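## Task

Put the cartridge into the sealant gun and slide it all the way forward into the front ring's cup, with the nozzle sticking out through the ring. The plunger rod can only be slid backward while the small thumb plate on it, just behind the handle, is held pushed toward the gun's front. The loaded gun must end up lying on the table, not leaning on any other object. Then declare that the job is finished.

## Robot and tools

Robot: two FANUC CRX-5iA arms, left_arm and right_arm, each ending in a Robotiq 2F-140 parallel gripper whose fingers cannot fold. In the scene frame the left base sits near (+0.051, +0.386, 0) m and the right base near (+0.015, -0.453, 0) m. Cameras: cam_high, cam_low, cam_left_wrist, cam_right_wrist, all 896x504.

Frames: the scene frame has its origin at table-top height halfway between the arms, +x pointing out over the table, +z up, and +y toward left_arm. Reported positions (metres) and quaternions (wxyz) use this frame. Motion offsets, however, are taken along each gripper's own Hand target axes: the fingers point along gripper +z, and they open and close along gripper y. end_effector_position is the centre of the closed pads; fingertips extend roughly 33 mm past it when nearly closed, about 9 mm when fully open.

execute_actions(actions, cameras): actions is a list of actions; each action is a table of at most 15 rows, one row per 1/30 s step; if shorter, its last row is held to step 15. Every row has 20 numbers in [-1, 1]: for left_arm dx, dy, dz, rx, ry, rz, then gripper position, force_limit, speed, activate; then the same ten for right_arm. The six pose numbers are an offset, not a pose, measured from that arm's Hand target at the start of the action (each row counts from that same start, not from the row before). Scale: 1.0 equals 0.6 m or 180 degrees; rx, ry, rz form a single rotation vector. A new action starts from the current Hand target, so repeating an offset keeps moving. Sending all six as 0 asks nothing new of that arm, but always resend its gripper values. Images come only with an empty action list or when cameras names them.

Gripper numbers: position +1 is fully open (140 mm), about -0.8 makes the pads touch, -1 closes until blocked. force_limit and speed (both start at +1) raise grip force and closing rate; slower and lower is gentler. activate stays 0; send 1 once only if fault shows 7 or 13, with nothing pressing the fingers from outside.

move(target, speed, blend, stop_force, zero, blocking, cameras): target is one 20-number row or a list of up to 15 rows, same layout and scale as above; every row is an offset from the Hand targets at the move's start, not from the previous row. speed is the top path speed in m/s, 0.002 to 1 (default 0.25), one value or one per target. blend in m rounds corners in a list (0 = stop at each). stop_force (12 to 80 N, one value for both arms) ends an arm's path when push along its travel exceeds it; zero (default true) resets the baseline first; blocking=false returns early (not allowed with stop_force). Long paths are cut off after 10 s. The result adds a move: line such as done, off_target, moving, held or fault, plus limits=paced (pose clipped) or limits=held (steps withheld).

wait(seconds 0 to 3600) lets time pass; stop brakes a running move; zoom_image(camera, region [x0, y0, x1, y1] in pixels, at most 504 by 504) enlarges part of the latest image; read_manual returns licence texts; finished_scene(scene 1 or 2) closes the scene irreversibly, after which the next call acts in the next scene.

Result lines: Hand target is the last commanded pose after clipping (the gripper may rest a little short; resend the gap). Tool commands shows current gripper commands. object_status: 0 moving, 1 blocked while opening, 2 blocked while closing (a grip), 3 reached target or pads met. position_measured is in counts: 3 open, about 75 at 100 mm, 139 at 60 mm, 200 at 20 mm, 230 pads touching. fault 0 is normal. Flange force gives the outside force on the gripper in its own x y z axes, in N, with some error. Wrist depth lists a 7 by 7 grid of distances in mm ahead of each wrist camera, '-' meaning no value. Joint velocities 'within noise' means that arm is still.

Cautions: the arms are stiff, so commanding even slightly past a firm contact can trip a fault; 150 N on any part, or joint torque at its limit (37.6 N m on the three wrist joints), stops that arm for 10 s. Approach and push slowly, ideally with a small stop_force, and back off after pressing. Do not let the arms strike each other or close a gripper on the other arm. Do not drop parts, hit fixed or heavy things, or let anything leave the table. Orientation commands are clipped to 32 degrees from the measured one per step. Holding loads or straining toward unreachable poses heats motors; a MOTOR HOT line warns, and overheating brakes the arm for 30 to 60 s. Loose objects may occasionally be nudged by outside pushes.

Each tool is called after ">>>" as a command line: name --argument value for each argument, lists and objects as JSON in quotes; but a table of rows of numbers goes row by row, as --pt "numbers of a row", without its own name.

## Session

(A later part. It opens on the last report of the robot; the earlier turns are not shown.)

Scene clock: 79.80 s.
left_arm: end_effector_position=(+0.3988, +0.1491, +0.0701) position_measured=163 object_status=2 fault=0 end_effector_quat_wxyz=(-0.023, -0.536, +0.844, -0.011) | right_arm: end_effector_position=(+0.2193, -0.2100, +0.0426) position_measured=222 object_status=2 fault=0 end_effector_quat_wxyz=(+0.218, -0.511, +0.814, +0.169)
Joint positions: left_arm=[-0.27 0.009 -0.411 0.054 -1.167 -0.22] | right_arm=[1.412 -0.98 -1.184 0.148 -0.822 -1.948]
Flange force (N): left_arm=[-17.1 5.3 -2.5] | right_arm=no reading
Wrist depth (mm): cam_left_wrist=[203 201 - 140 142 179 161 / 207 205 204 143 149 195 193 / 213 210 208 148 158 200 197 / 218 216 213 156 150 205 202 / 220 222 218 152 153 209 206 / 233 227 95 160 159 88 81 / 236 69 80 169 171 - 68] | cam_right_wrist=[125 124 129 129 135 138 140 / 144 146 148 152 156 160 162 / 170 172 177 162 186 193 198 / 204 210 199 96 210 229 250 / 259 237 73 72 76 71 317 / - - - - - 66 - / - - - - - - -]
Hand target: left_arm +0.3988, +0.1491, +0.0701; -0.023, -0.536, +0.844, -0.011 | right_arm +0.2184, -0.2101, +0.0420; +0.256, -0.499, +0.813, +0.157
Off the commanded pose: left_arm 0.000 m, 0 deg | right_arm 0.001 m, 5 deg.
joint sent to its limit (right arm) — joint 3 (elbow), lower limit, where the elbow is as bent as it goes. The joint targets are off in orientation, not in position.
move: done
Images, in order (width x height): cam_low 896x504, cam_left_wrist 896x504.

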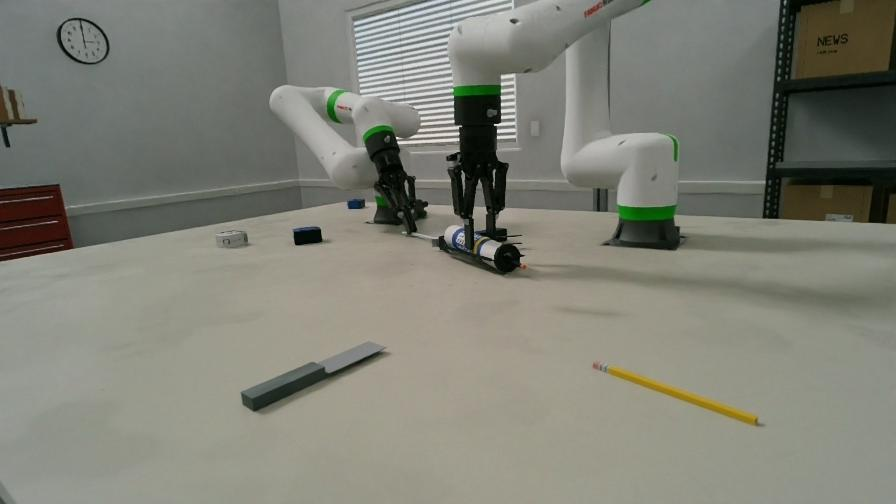

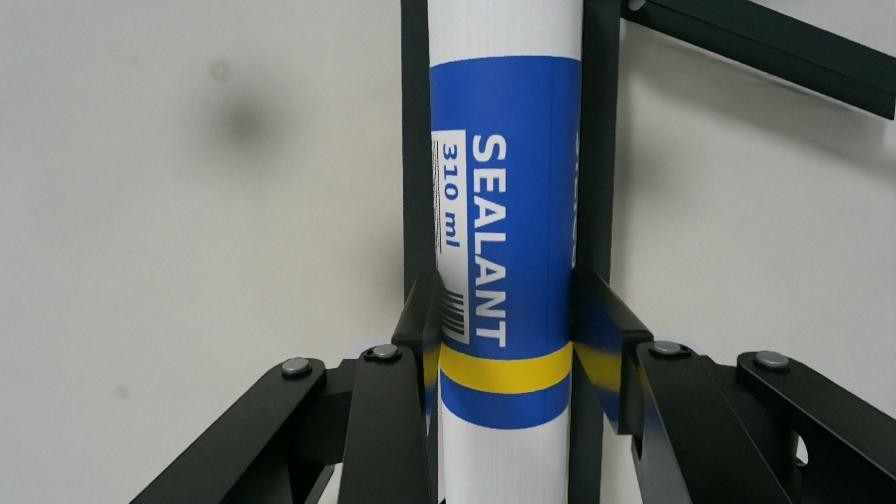

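>>> move --pt "-0.003 0 0.002 0 0 0 -1 0.5 -1 0 0 0 0 0 0 0 -1 0 -0.7 0" --pt "-0.002 0 0.0125 0 -0.022 0 -1 0.5 -1 0 0 0 0 0 0 0 -1 0 -0.7 0" --cameras '["cam_left_wrist","cam_low"]' --speed 0.02

>>> zoom_image --camera "cam_low" --region '[400, 180, 550, 290]'

Scene clock: 82.77 s.
left_arm: end_effector_position=(+0.3991, +0.1499, +0.0625) position_measured=163 object_status=2 fault=0 end_effector_quat_wxyz=(+0.006, -0.536, +0.844, +0.007) | right_arm: end_effector_position=(+0.2193, -0.2100, +0.0426) position_measured=222 object_status=2 fault=0 end_effector_quat_wxyz=(+0.218, -0.511, +0.814, +0.169)
Joint positions: left_arm=[-0.328 0.025 -0.39 -0.02 -1.159 -0.133] | right_arm=[1.412 -0.98 -1.184 0.148 -0.822 -1.948]
Flange force (N): left_arm=[9.9 8.6 -4.1] | right_arm=no reading
Wrist depth (mm): cam_left_wrist=[188 186 184 137 141 177 149 / 194 193 190 143 147 184 182 / 201 198 197 150 156 190 188 / - 207 205 154 158 197 195 / 220 215 211 152 153 202 203 / - - 95 160 160 88 86 / 234 69 80 169 171 - 68] | cam_right_wrist=[125 125 129 130 135 138 139 / 144 146 148 153 156 160 165 / 170 173 177 157 187 193 198 / 205 211 199 96 211 226 250 / 261 238 74 72 76 71 320 / - - - - - 66 - / - - - - - - -]
Hand target: left_arm +0.3991, +0.1499, +0.0625; +0.006, -0.536, +0.844, +0.007 | right_arm +0.2184, -0.2101, +0.0420; +0.256, -0.499, +0.813, +0.157
Off the commanded pose: left_arm 0.000 m, 0 deg | right_arm 0.001 m, 5 deg.
joint sent to its limit (right arm) — joint 3 (elbow), lower limit, where the elbow is as bent as it goes. The joint targets are off in orientation, not in position.
move: done
Images, in order (width x height): cam_low 896x504, cam_left_wrist 896x504.

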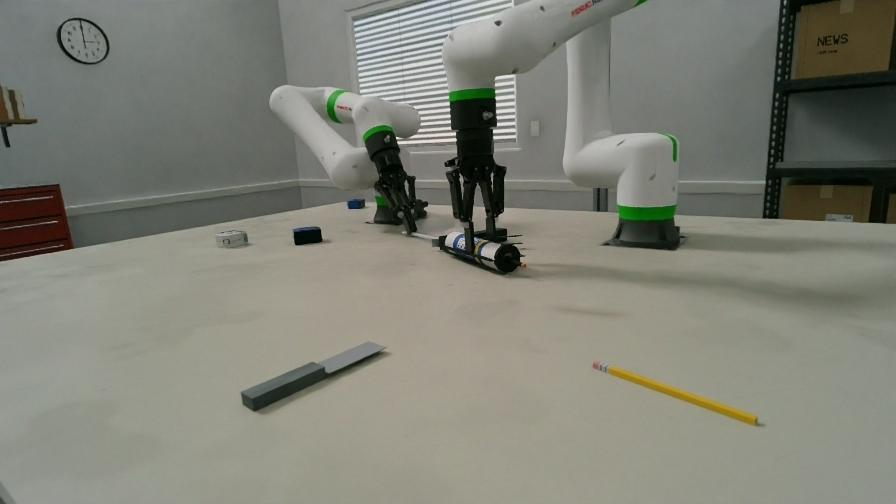

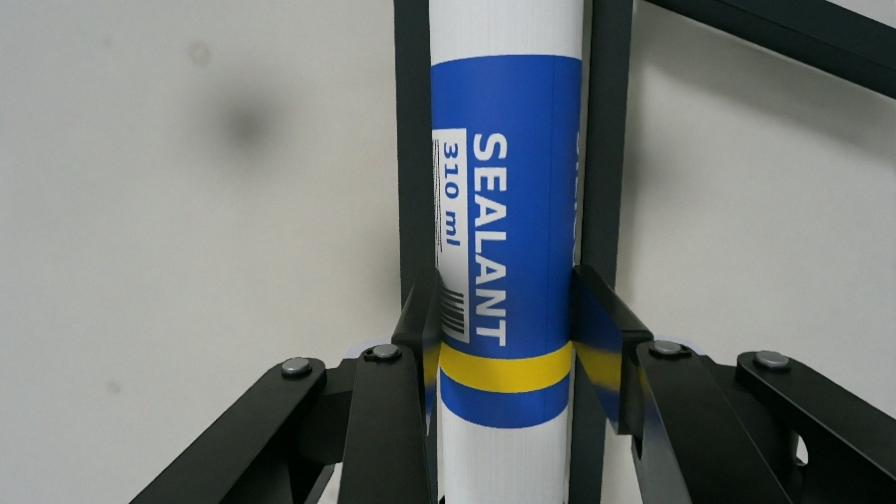

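Scaled by 3.360 from the camera's image (finer frame: 1280x720).

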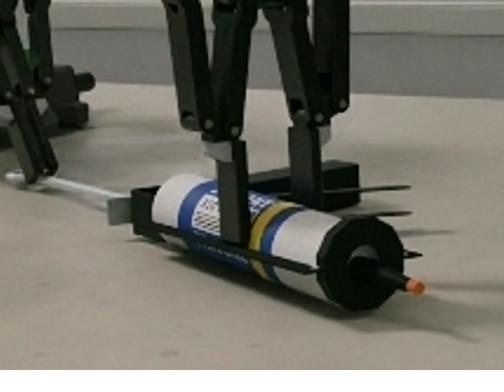

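Level. Now push forward; the right arm holds the rod.

>>> move --target '[-0.035,0,0,0,0,0,-1,0.5,-1,0,0,0,0,0,0,0,-1,0,-0.7,0]' --stop_force 28 --cameras '["cam_left_wrist","cam_low"]' --speed 0.01

>>> zoom_image --camera "cam_low" --region '[400, 180, 550, 290]'

Scene clock: 84.10 s.
left_arm: end_effector_position=(+0.4004, +0.1525, +0.0626) position_measured=163 object_status=2 fault=0 end_effector_quat_wxyz=(+0.006, -0.536, +0.844, +0.007) | right_arm: end_effector_position=(+0.2194, -0.2100, +0.0426) position_measured=222 object_status=2 fault=0 end_effector_quat_wxyz=(+0.218, -0.511, +0.814, +0.169)
Joint positions: left_arm=[-0.321 0.024 -0.392 -0.019 -1.159 -0.14] | right_arm=[1.412 -0.98 -1.184 0.148 -0.822 -1.948]
Flange force (N): left_arm=[41.3 8.0 -10.0] | right_arm=no reading
Wrist depth (mm): cam_left_wrist=[188 186 184 137 140 178 150 / 195 193 191 142 144 184 182 / 203 200 198 149 151 190 189 / - 208 205 154 154 197 194 / 218 213 207 152 153 203 202 / - - 95 160 160 88 86 / - 69 80 169 172 - 68] | cam_right_wrist=[126 125 130 130 136 139 140 / 145 147 149 152 157 161 166 / 171 175 178 157 188 195 200 / 207 212 201 96 213 231 253 / 264 240 74 73 76 71 321 / - - - - - 66 - / - - - - - - -]
Hand target: left_arm +0.4004, +0.1526, +0.0626; +0.006, -0.536, +0.844, +0.007 (not the last commanded pose) | right_arm +0.2184, -0.2101, +0.0420; +0.256, -0.499, +0.813, +0.157
Off the commanded pose: left_arm 0.018 m, 0 deg | right_arm 0.001 m, 5 deg.
joint sent to its limit (right arm) — joint 3 (elbow), lower limit, where the elbow is as bent as it goes. The joint targets are off in orientation, not in position.
move: contact (left_arm)
Images, in order (width x height): cam_low 896x504, cam_left_wrist 896x504.

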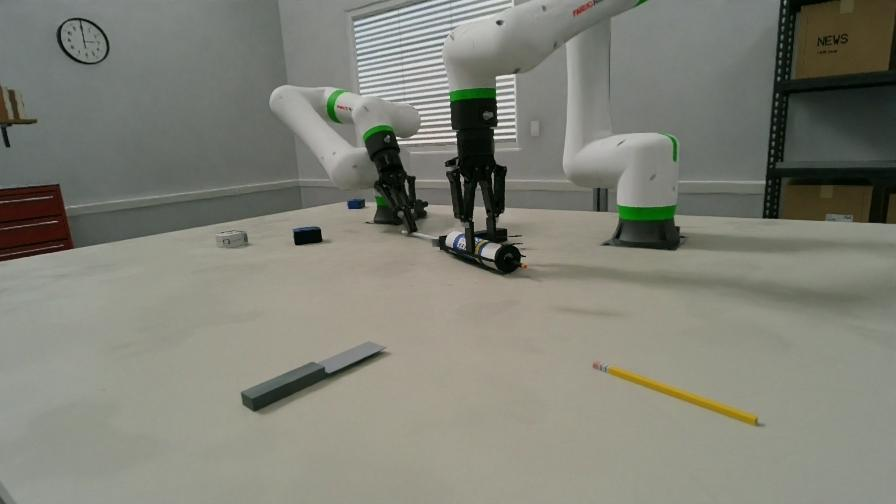

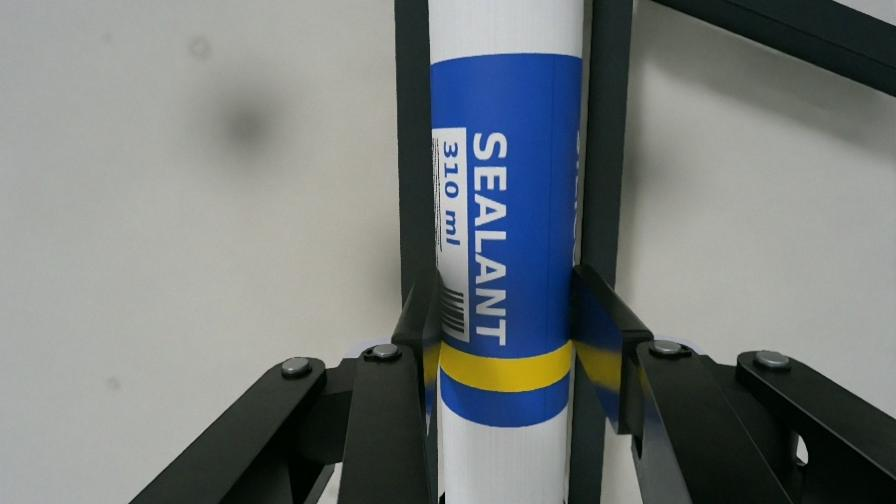

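Scaled by 3.360 from the camera's image (finer frame: 1280x720).

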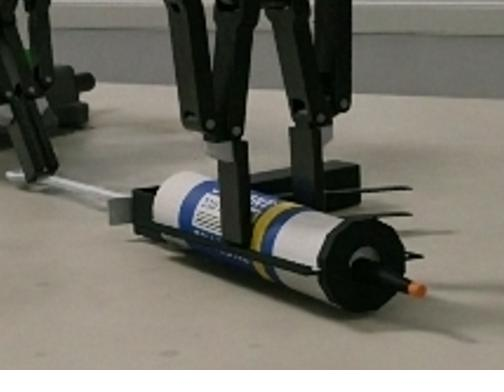

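>>> move --pt "0.002 0 0 0 0 0 -1 0.5 -1 0 0 0 0 0 0 0 -1 0 -0.7 0" --pt "0.002 0 0 0 0 0 0.2 0.5 -0.7 0 0 0 0 0 0 0 -0.08 0 -0.7 0" --pt "0.002 0 -0.3 0 0 0 0.2 0.5 -0.7 0 0 0 -0.2 0 0 0 -0.08 0 -0.7 0" --cameras '["cam_left_wrist","cam_high","cam_low"]' --speed '[0.02,0.02,0.12]'

>>> zoom_image --camera "cam_low" --region '[400, 180, 550, 290]'

Scene clock: 89.60 s.
left_arm: end_effector_position=(+0.3997, +0.1499, +0.1506) position_measured=104 object_status=3 fault=0 end_effector_quat_wxyz=(+0.006, -0.536, +0.844, +0.007) | right_arm: end_effector_position=(+0.2091, -0.2326, +0.0789) position_measured=139 object_status=3 fault=0 end_effector_quat_wxyz=(+0.223, -0.509, +0.814, +0.170)
Joint positions: left_arm=[-0.327 -0.044 -0.243 -0.018 -1.374 -0.138] | right_arm=[1.573 -1.243 -1.165 0.222 -1.122 -2.083]
Flange force (N): left_arm=[-3.1 5.0 0.8] | right_arm=no reading
Wrist depth (mm): cam_left_wrist=[- 266 260 222 238 255 252 / 282 274 276 230 264 265 260 / - - 285 237 250 274 271 / - 300 295 250 264 281 281 / 315 309 122 271 273 127 284 / - 93 98 282 306 107 84 / - 73 - - - - 70] | cam_right_wrist=[162 165 166 170 174 178 180 / 186 189 193 189 202 207 212 / 219 223 215 233 223 250 256 / 266 250 107 289 136 96 304 / - 90 73 375 370 75 74 / - - - 464 583 - - / - - - 916 - - -]
Hand target: left_arm +0.3997, +0.1499, +0.1506; +0.006, -0.536, +0.844, +0.007 (not the last commanded pose) | right_arm +0.2091, -0.2326, +0.0789; +0.223, -0.509, +0.814, +0.170 (not the last commanded pose)
Off the commanded pose: left_arm 0.092 m, 0 deg | right_arm 0.076 m, 4 deg.
led back after a hold (right arm): the arm was led back toward your command in small steps, so it may still be short of it.
move: held (right_arm; a check stopped the path), off_target (left_arm; braked when a check withheld steps of right_arm); path passed 2 of 3 targets; target 2's new numbers were sent with right_arm's hand 0.001 m and 5 deg from that target; limits=held
pose unreachable (right arm): on one or more control steps of this call, first in action 0 (counted from 0), this arm could not follow its commanded pose, so it was not sent that pose on those steps. It may still have moved: this result reports where it is.
cause: moving toward the commanded pose would bring two parts of the arm too close to each other (joints 3 (elbow) to 6 (wrist roll) lie between them).
Images, in order (width x height): cam_high 896x504, cam_low 896x504, cam_left_wrist 896x504.

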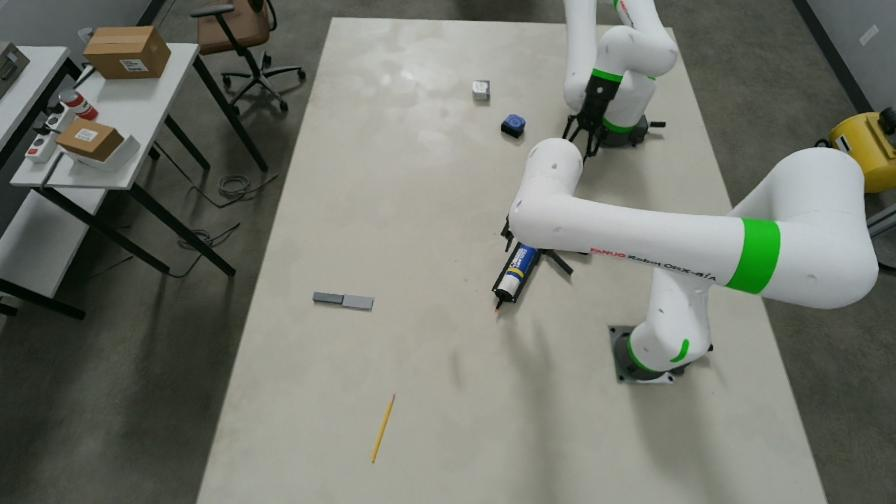

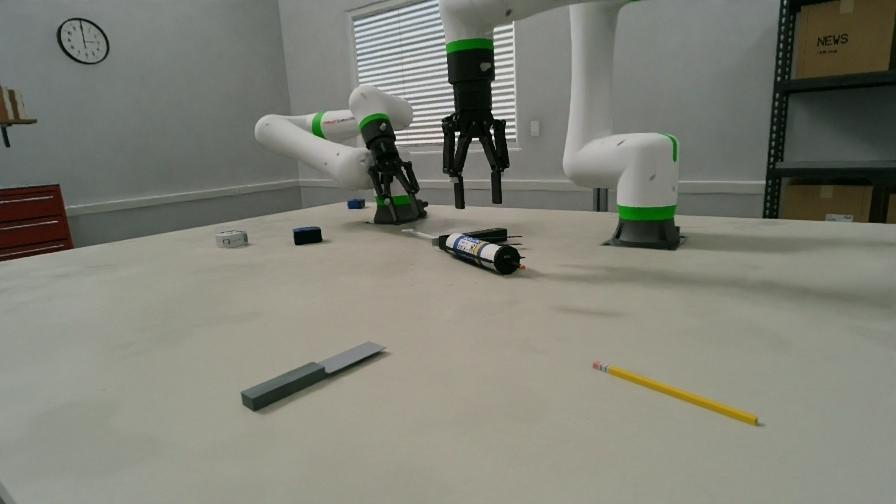

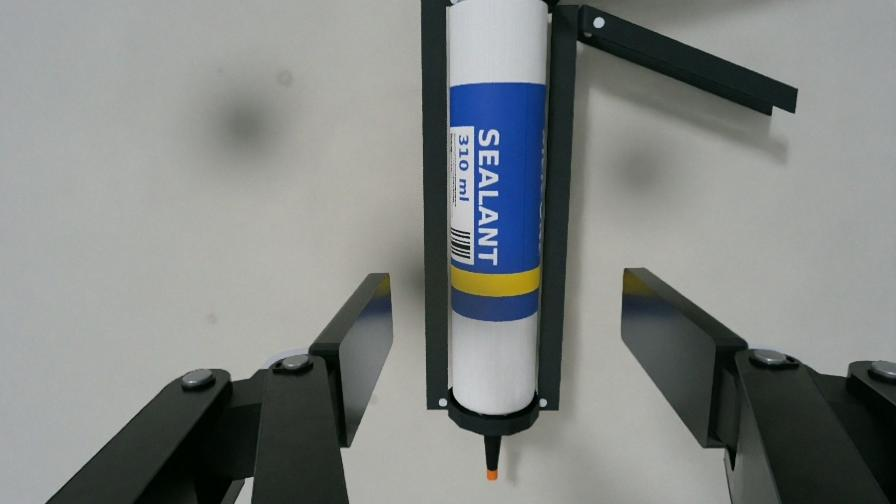

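Scaled by 3.360 from the camera's image (finer frame: 1280x720).

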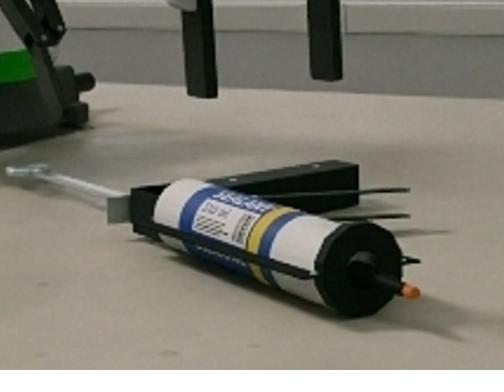

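>>> zoom_image --camera "cam_left_wrist" --region '[410, 340, 590, 490]'

>>> zoom_image --camera "cam_left_wrist" --region '[400, 0, 620, 140]'

Scaled by 2.800 from the camera's image (finer frame: 1280x720).

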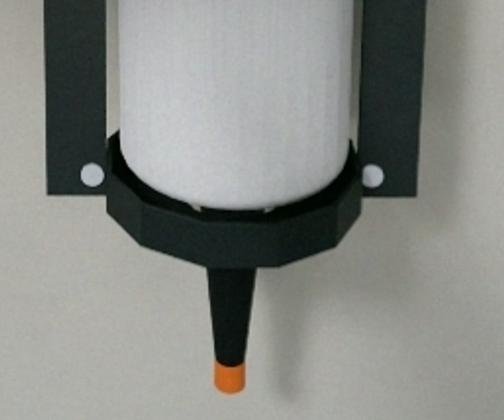

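Scaled by 2.291 from the camera's image (finer frame: 1280x720).

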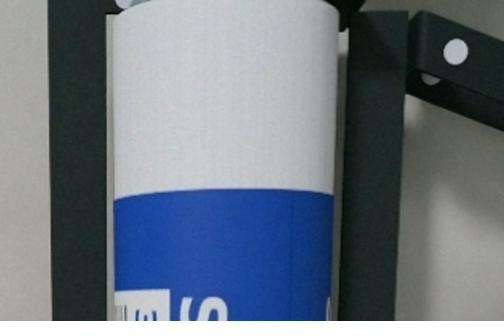

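>>> move --target '[-0.25,0,-0.08,0,0.003,0,0.2,0.5,-0.7,0,0,0,0,0,0,0,-0.08,0,-0.7,0]' --cameras '["cam_left_wrist"]' --speed 0.2

>>> zoom_image --camera "cam_left_wrist" --region '[400, 150, 600, 300]'

Scene clock: 93.37 s.
left_arm: end_effector_position=(+0.4632, +0.2848, +0.2012) position_measured=104 object_status=3 fault=0 end_effector_quat_wxyz=(+0.002, -0.536, +0.844, +0.004) | right_arm: end_effector_position=(+0.2091, -0.2326, +0.0789) position_measured=139 object_status=3 fault=0 end_effector_quat_wxyz=(+0.223, -0.509, +0.814, +0.170)
Joint positions: left_arm=[0.032 -0.057 -0.14 -0.01 -1.489 -0.5] | right_arm=[1.573 -1.243 -1.165 0.222 -1.122 -2.083]
Flange force (N): left_arm=[0.0 5.3 1.2] | right_arm=no reading
Wrist depth (mm): cam_left_wrist=[- - 312 268 278 306 299 / - - 323 - 314 320 300 / - 340 334 - 327 327 332 / - - - 342 346 335 - / 370 380 121 - 349 132 339 / - 92 98 368 366 107 84 / - 73 385 387 - - 70] | cam_right_wrist=[162 164 167 170 175 178 181 / 186 189 192 189 202 202 212 / 219 223 215 233 223 255 256 / 268 250 107 289 136 96 304 / - 90 73 374 372 75 74 / - - - 466 582 - - / - - - 1056 - - -]
Hand target: left_arm +0.4632, +0.2848, +0.2012; +0.002, -0.536, +0.844, +0.004 | right_arm +0.2091, -0.2326, +0.0789; +0.223, -0.509, +0.814, +0.170
Off the commanded pose: left_arm 0.000 m, 0 deg | right_arm 0.000 m, 0 deg.
move: done

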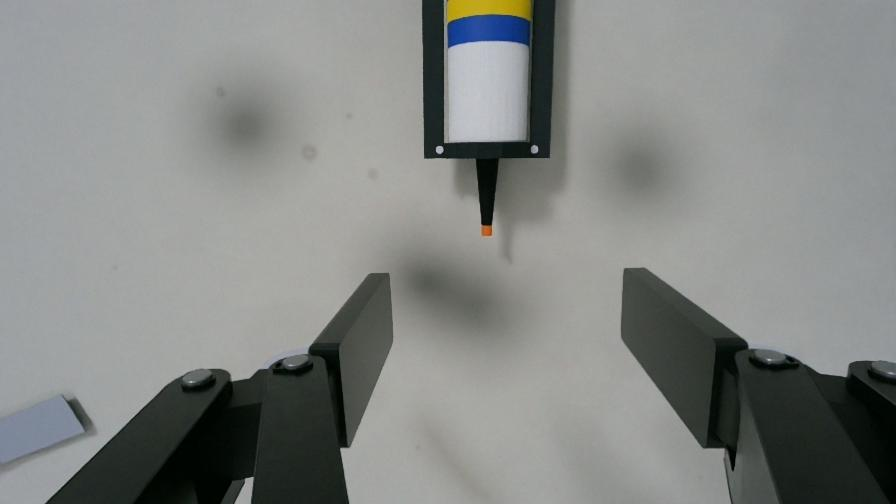

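Scaled by 2.520 from the camera's image (finer frame: 1280x720).

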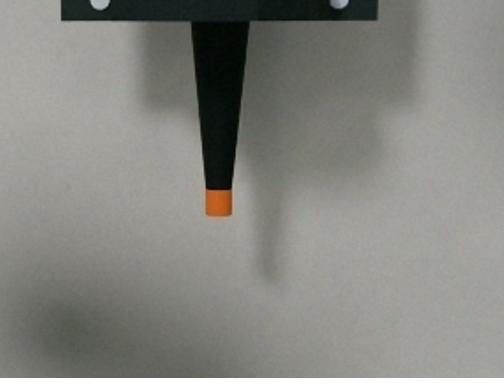

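>>> move --pt "0.248 -0.0045 0.10 0 0 0.005 0.2 0.5 -0.7 0 -0.0023 -0.0023 0.0732 0 0 0 -0.08 0 -0.7 0" --pt "0.248 -0.0045 0.10 0 0 0.005 0.2 0.5 -0.7 0 -0.0023 -0.0023 0.0732 0 0 0 -1 0 -0.7 0" --cameras '["cam_left_wrist","cam_right_wrist"]' --speed 0.12

>>> zoom_image --camera "cam_left_wrist" --region '[400, 300, 620, 504]'

Scene clock: 100.10 s.
left_arm: end_effector_position=(+0.4024, +0.1495, +0.1400) position_measured=104 object_status=3 fault=0 end_effector_quat_wxyz=(+0.002, -0.530, +0.848, +0.004) | right_arm: end_effector_position=(+0.2197, -0.2099, +0.0429) position_measured=222 object_status=0 fault=0 end_effector_quat_wxyz=(+0.219, -0.510, +0.814, +0.172)
Joint positions: left_arm=[-0.318 -0.033 -0.261 -0.009 -1.347 -0.164] | right_arm=[1.405 -0.982 -1.184 0.142 -0.818 -1.937]
Flange force (N): left_arm=[-3.1 5.1 0.5] | right_arm=no reading
Wrist depth (mm): cam_left_wrist=[262 259 259 215 229 244 245 / 271 267 266 237 238 254 253 / - 278 274 243 242 266 259 / 291 289 284 251 237 272 271 / 302 297 130 257 250 127 279 / - 92 100 298 293 107 84 / - 73 316 315 308 - 70] | cam_right_wrist=[125 124 129 129 135 138 140 / 144 146 148 152 156 161 165 / 170 172 177 155 187 194 200 / 205 210 199 96 212 231 254 / 261 239 74 72 72 71 322 / - - - - - 66 - / - - - - - - -]
Hand target: left_arm +0.4024, +0.1495, +0.1400; +0.002, -0.530, +0.848, +0.004 | right_arm +0.2192, -0.2100, +0.0425; +0.223, -0.509, +0.814, +0.170
Off the commanded pose: left_arm 0.000 m, 0 deg | right_arm 0.001 m, 1 deg.
joint sent to its limit (right arm) — joint 3 (elbow), lower limit, where the elbow is as bent as it goes. The joint targets still meet the commanded pose.
move: done

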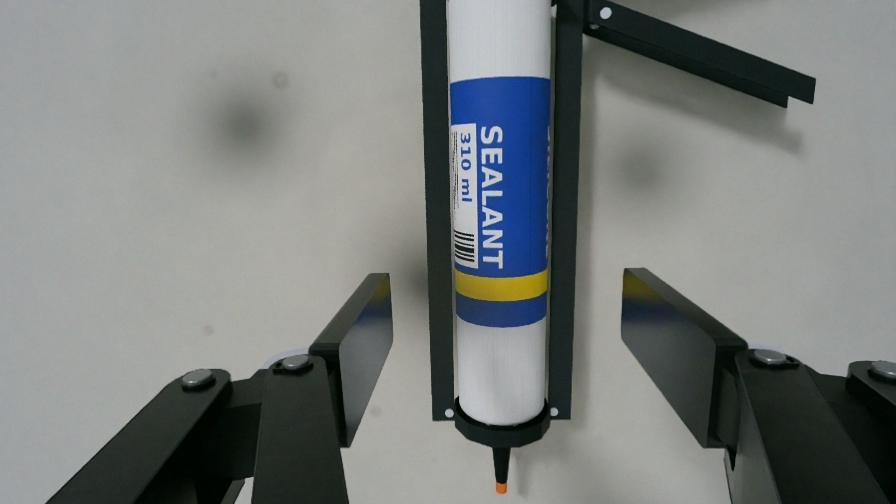

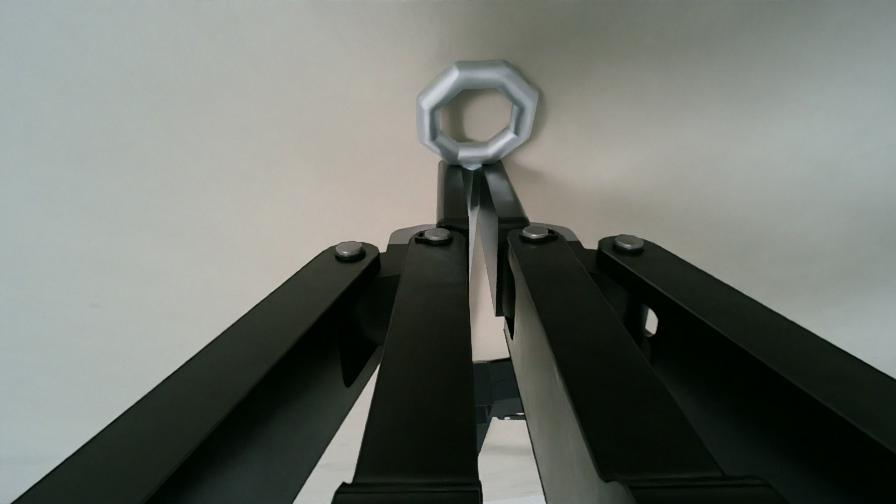

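Scaled by 2.291 from the camera's image (finer frame: 1280x720).

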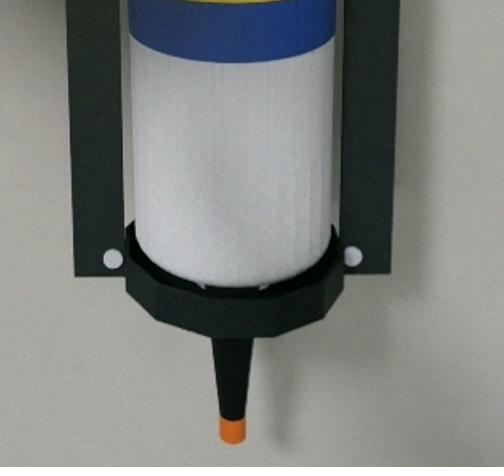

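>>> move --pt "0 -0.001 0.132 0 0 0 0.2 0 -1 0 0 0 0 0 0 0 -1 0 -0.7 0" --pt "0 -0.001 0.132 0 0 0 -1 0 -1 0 0 0 0 0 0 0 -1 0 -0.7 0" --pt "0 -0.001 0.1275 0 0 0 -1 0 -1 0 0 0 0 0 0 0 -1 0 -0.7 0" --speed '[0.1,0.02,0.02]'

>>> move --target '[-0.04,0,0,0,0,0,-1,0,-1,0,0,0,0,0,0,0,-1,0,-0.7,0]' --stop_force 25 --cameras '["cam_left_wrist","cam_low"]' --speed 0.01

>>> zoom_image --camera "cam_low" --region '[400, 180, 550, 290]'

Scene clock: 104.03 s.
left_arm: end_effector_position=(+0.4028, +0.1500, +0.0634) position_measured=163 object_status=2 fault=0 end_effector_quat_wxyz=(+0.002, -0.530, +0.848, +0.005) | right_arm: end_effector_position=(+0.2197, -0.2099, +0.0429) position_measured=222 object_status=2 fault=0 end_effector_quat_wxyz=(+0.219, -0.510, +0.814, +0.172)
Joint positions: left_arm=[-0.317 0.03 -0.386 -0.009 -1.159 -0.164] | right_arm=[1.405 -0.982 -1.184 0.142 -0.818 -1.937]
Flange force (N): left_arm=[-2.4 7.0 3.2] | right_arm=no reading
Wrist depth (mm): cam_left_wrist=[189 187 186 143 146 179 151 / 195 193 191 148 152 189 182 / 205 201 199 153 167 192 189 / 210 207 205 158 156 197 195 / 218 217 212 155 156 202 202 / 226 223 95 161 161 88 86 / - 69 80 168 171 - 68] | cam_right_wrist=[125 125 129 129 135 138 140 / 144 146 148 152 156 161 165 / 170 172 177 155 187 194 195 / 205 210 199 96 212 231 254 / 262 238 74 72 72 71 321 / - - - - - 66 - / - - - - - - -]
Hand target: left_arm +0.4028, +0.1500, +0.0635; +0.002, -0.530, +0.848, +0.004 | right_arm +0.2192, -0.2100, +0.0425; +0.223, -0.509, +0.814, +0.170
Off the commanded pose: left_arm 0.000 m, 0 deg | right_arm 0.001 m, 1 deg.
joint sent to its limit (right arm) — joint 3 (elbow), lower limit, where the elbow is as bent as it goes. The joint targets still meet the commanded pose.
move: done

Scene clock: 105.53 s.
left_arm: end_effector_position=(+0.4067, +0.1579, +0.0636) position_measured=163 object_status=2 fault=0 end_effector_quat_wxyz=(+0.002, -0.530, +0.848, +0.004) | right_arm: end_effector_position=(+0.2197, -0.2099, +0.0429) position_measured=222 object_status=2 fault=0 end_effector_quat_wxyz=(+0.219, -0.510, +0.814, +0.172)
Joint positions: left_arm=[-0.295 0.027 -0.389 -0.009 -1.159 -0.186] | right_arm=[1.405 -0.982 -1.184 0.142 -0.818 -1.937]
Flange force (N): left_arm=[25.8 7.3 6.4] | right_arm=no reading
Wrist depth (mm): cam_left_wrist=[190 188 186 141 148 180 168 / 195 194 192 148 151 183 183 / 205 201 199 152 151 192 188 / 209 208 206 159 157 197 196 / 219 216 213 155 156 202 202 / 226 223 95 161 161 88 86 / - 69 80 170 172 - 68] | cam_right_wrist=[125 125 130 130 136 139 141 / 144 147 148 150 157 161 167 / 170 173 178 155 187 196 201 / 206 211 200 96 213 232 253 / 263 241 74 73 72 71 324 / - - - - - 66 - / - - - - - - -]
Hand target: left_arm +0.4067, +0.1580, +0.0635; +0.002, -0.530, +0.848, +0.004 (not the last commanded pose) | right_arm +0.2192, -0.2100, +0.0425; +0.223, -0.509, +0.814, +0.170
Off the commanded pose: left_arm 0.015 m, 0 deg | right_arm 0.001 m, 1 deg.
joint sent to its limit (right arm) — joint 3 (elbow), lower limit, where the elbow is as bent as it goes. The joint targets still meet the commanded pose.
move: contact (left_arm)
Images, in order (width x height): cam_low 896x504, cam_left_wrist 896x504.

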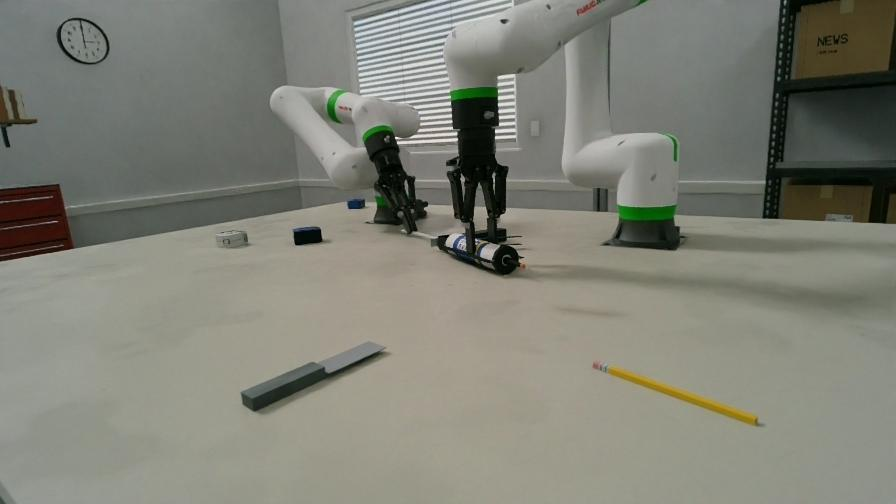

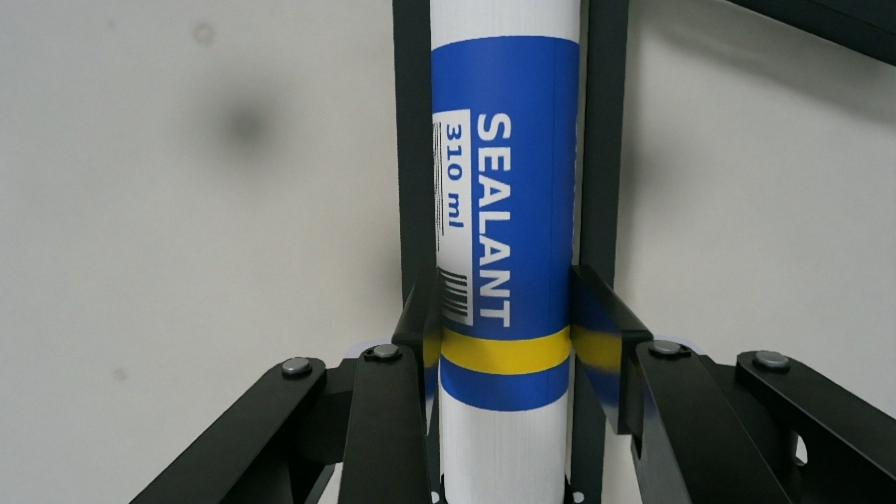

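Scaled by 3.360 from the camera's image (finer frame: 1280x720).

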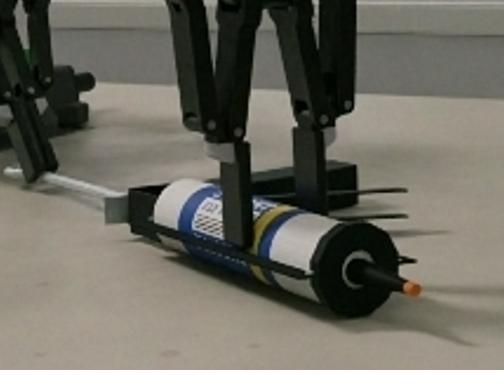

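>>> move --target '[-0.02,0,0,0,0,0,-1,0,-1,0,0,0,0,0,0,0,-1,0,-0.7,0]' --stop_force 20 --speed 0.01

>>> move --pt "0.0015 0 0 0 0 0 -1 0 -1 0 0 0 0 0 0 0 -1 0 -0.7 0" --pt "0.0015 0 0 0 0 0 0.2 0.5 -0.7 0 0 0 0 0 0 0 -0.08 0 -0.7 0" --pt "0.0015 0 -0.14 0 0 0 0.2 0.5 -0.7 0 0 0 -0.06 0 0 0 -0.08 0 -0.7 0" --pt "-0.22 0 -0.22 0 0 0 0.2 0.5 -0.7 0 0 0 -0.06 0 0 0 -0.08 0 -0.7 0" --cameras '["cam_left_wrist","cam_low"]' --speed '[0.02,0.02,0.12,0.2]'

>>> zoom_image --camera "cam_low" --region '[400, 180, 550, 290]'

>>> zoom_image --camera "cam_left_wrist" --region '[390, 80, 610, 290]'

Scene clock: 108.23 s.
left_arm: end_effector_position=(+0.4119, +0.1688, +0.0636) position_measured=163 object_status=2 fault=0 end_effector_quat_wxyz=(+0.002, -0.530, +0.848, +0.004) | right_arm: end_effector_position=(+0.2197, -0.2099, +0.0429) position_measured=222 object_status=2 fault=0 end_effector_quat_wxyz=(+0.219, -0.510, +0.814, +0.172)
Joint positions: left_arm=[-0.266 0.024 -0.392 -0.009 -1.159 -0.215] | right_arm=[1.405 -0.982 -1.184 0.142 -0.818 -1.937]
Flange force (N): left_arm=[35.3 6.8 -16.7] | right_arm=no reading
Wrist depth (mm): cam_left_wrist=[190 187 186 146 146 180 178 / 194 195 192 150 153 186 184 / 204 201 198 154 168 192 190 / 210 209 207 158 157 198 194 / - 214 211 156 157 204 203 / 229 223 95 163 163 88 86 / 235 69 80 171 172 - 68] | cam_right_wrist=[126 125 130 130 136 140 142 / 145 147 149 150 158 162 167 / 171 173 178 154 188 195 201 / 207 212 200 96 213 232 254 / 264 241 74 73 72 71 324 / - - - - - 66 - / - - - - - - -]
Hand target: left_arm +0.4119, +0.1688, +0.0636; +0.002, -0.530, +0.848, +0.004 | right_arm +0.2192, -0.2100, +0.0425; +0.223, -0.509, +0.814, +0.170
Off the commanded pose: left_arm 0.000 m, 0 deg | right_arm 0.001 m, 1 deg.
joint sent to its limit (right arm) — joint 3 (elbow), lower limit, where the elbow is as bent as it goes. The joint targets still meet the commanded pose.
move: done

Scene clock: 111.93 s.
left_arm: end_effector_position=(+0.4701, +0.2861, +0.1966) position_measured=104 object_status=3 fault=0 end_effector_quat_wxyz=(+0.002, -0.530, +0.848, +0.004) | right_arm: end_effector_position=(+0.2124, -0.2281, +0.0729) position_measured=139 object_status=3 fault=0 end_effector_quat_wxyz=(+0.223, -0.509, +0.814, +0.170)
Joint positions: left_arm=[0.035 -0.04 -0.133 -0.009 -1.478 -0.518] | right_arm=[1.516 -1.182 -1.165 0.196 -1.051 -2.033]
Flange force (N): left_arm=[-0.3 5.4 1.3] | right_arm=no reading
Wrist depth (mm): cam_left_wrist=[- 308 - 279 281 296 292 / - - - 291 290 - 305 / 337 333 - 331 320 - 313 / - 350 347 334 332 319 332 / 362 361 142 352 343 120 - / - 92 98 361 361 107 84 / - 73 - 376 - - 70] | cam_right_wrist=[156 157 160 164 170 170 174 / 179 182 184 185 193 199 203 / 211 215 207 225 214 239 247 / 256 242 107 279 136 96 293 / - 90 73 363 357 75 74 / - - - 445 558 - - / - - - 948 - - -]
Hand target: left_arm +0.4701, +0.2862, +0.1966; +0.002, -0.530, +0.848, +0.004 | right_arm +0.2124, -0.2281, +0.0729; +0.223, -0.509, +0.814, +0.170
Off the commanded pose: left_arm 0.000 m, 0 deg | right_arm 0.000 m, 0 deg.
move: done
Images, in order (width x height): cam_low 896x504, cam_left_wrist 896x504.

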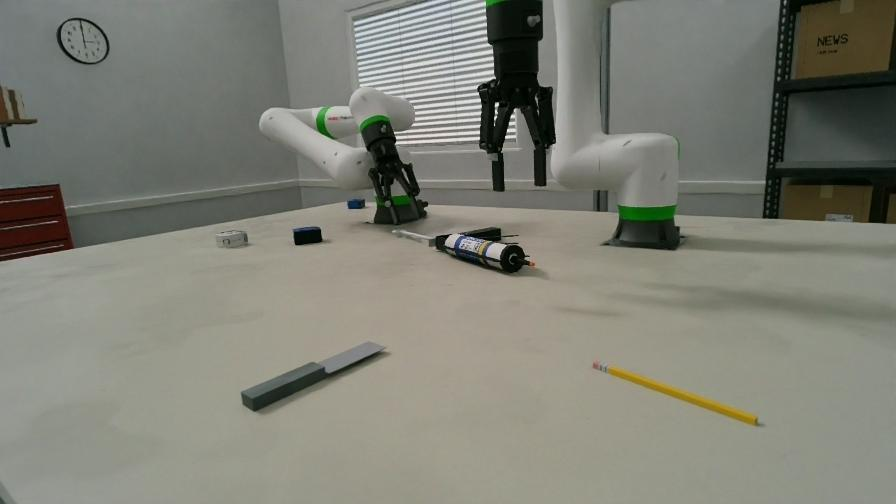

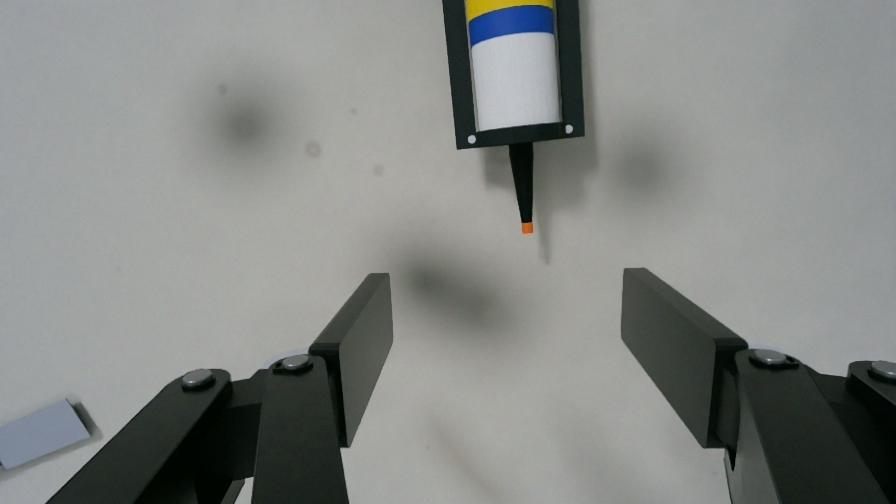

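Scaled by 3.360 from the camera's image (finer frame: 1280x720).

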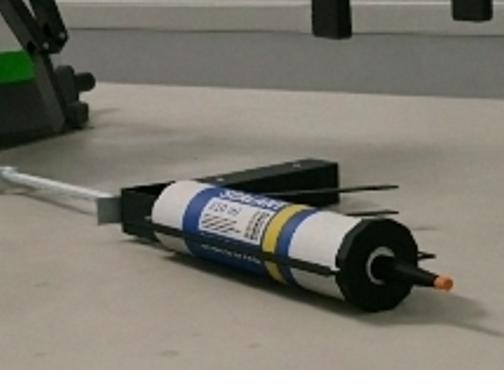

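Scaled by 2.291 from the camera's image (finer frame: 1280x720).

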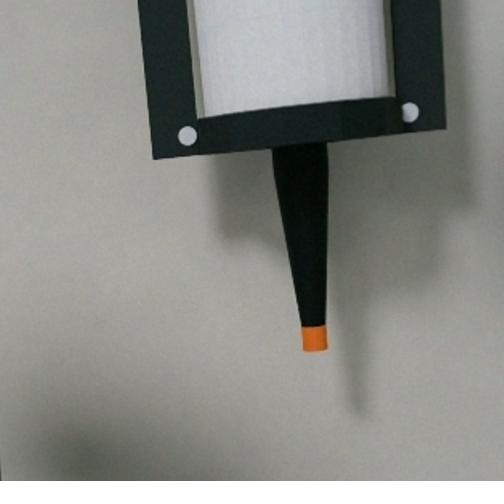

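>>> finished_scene --scene 2

The scene is finished: the task was done.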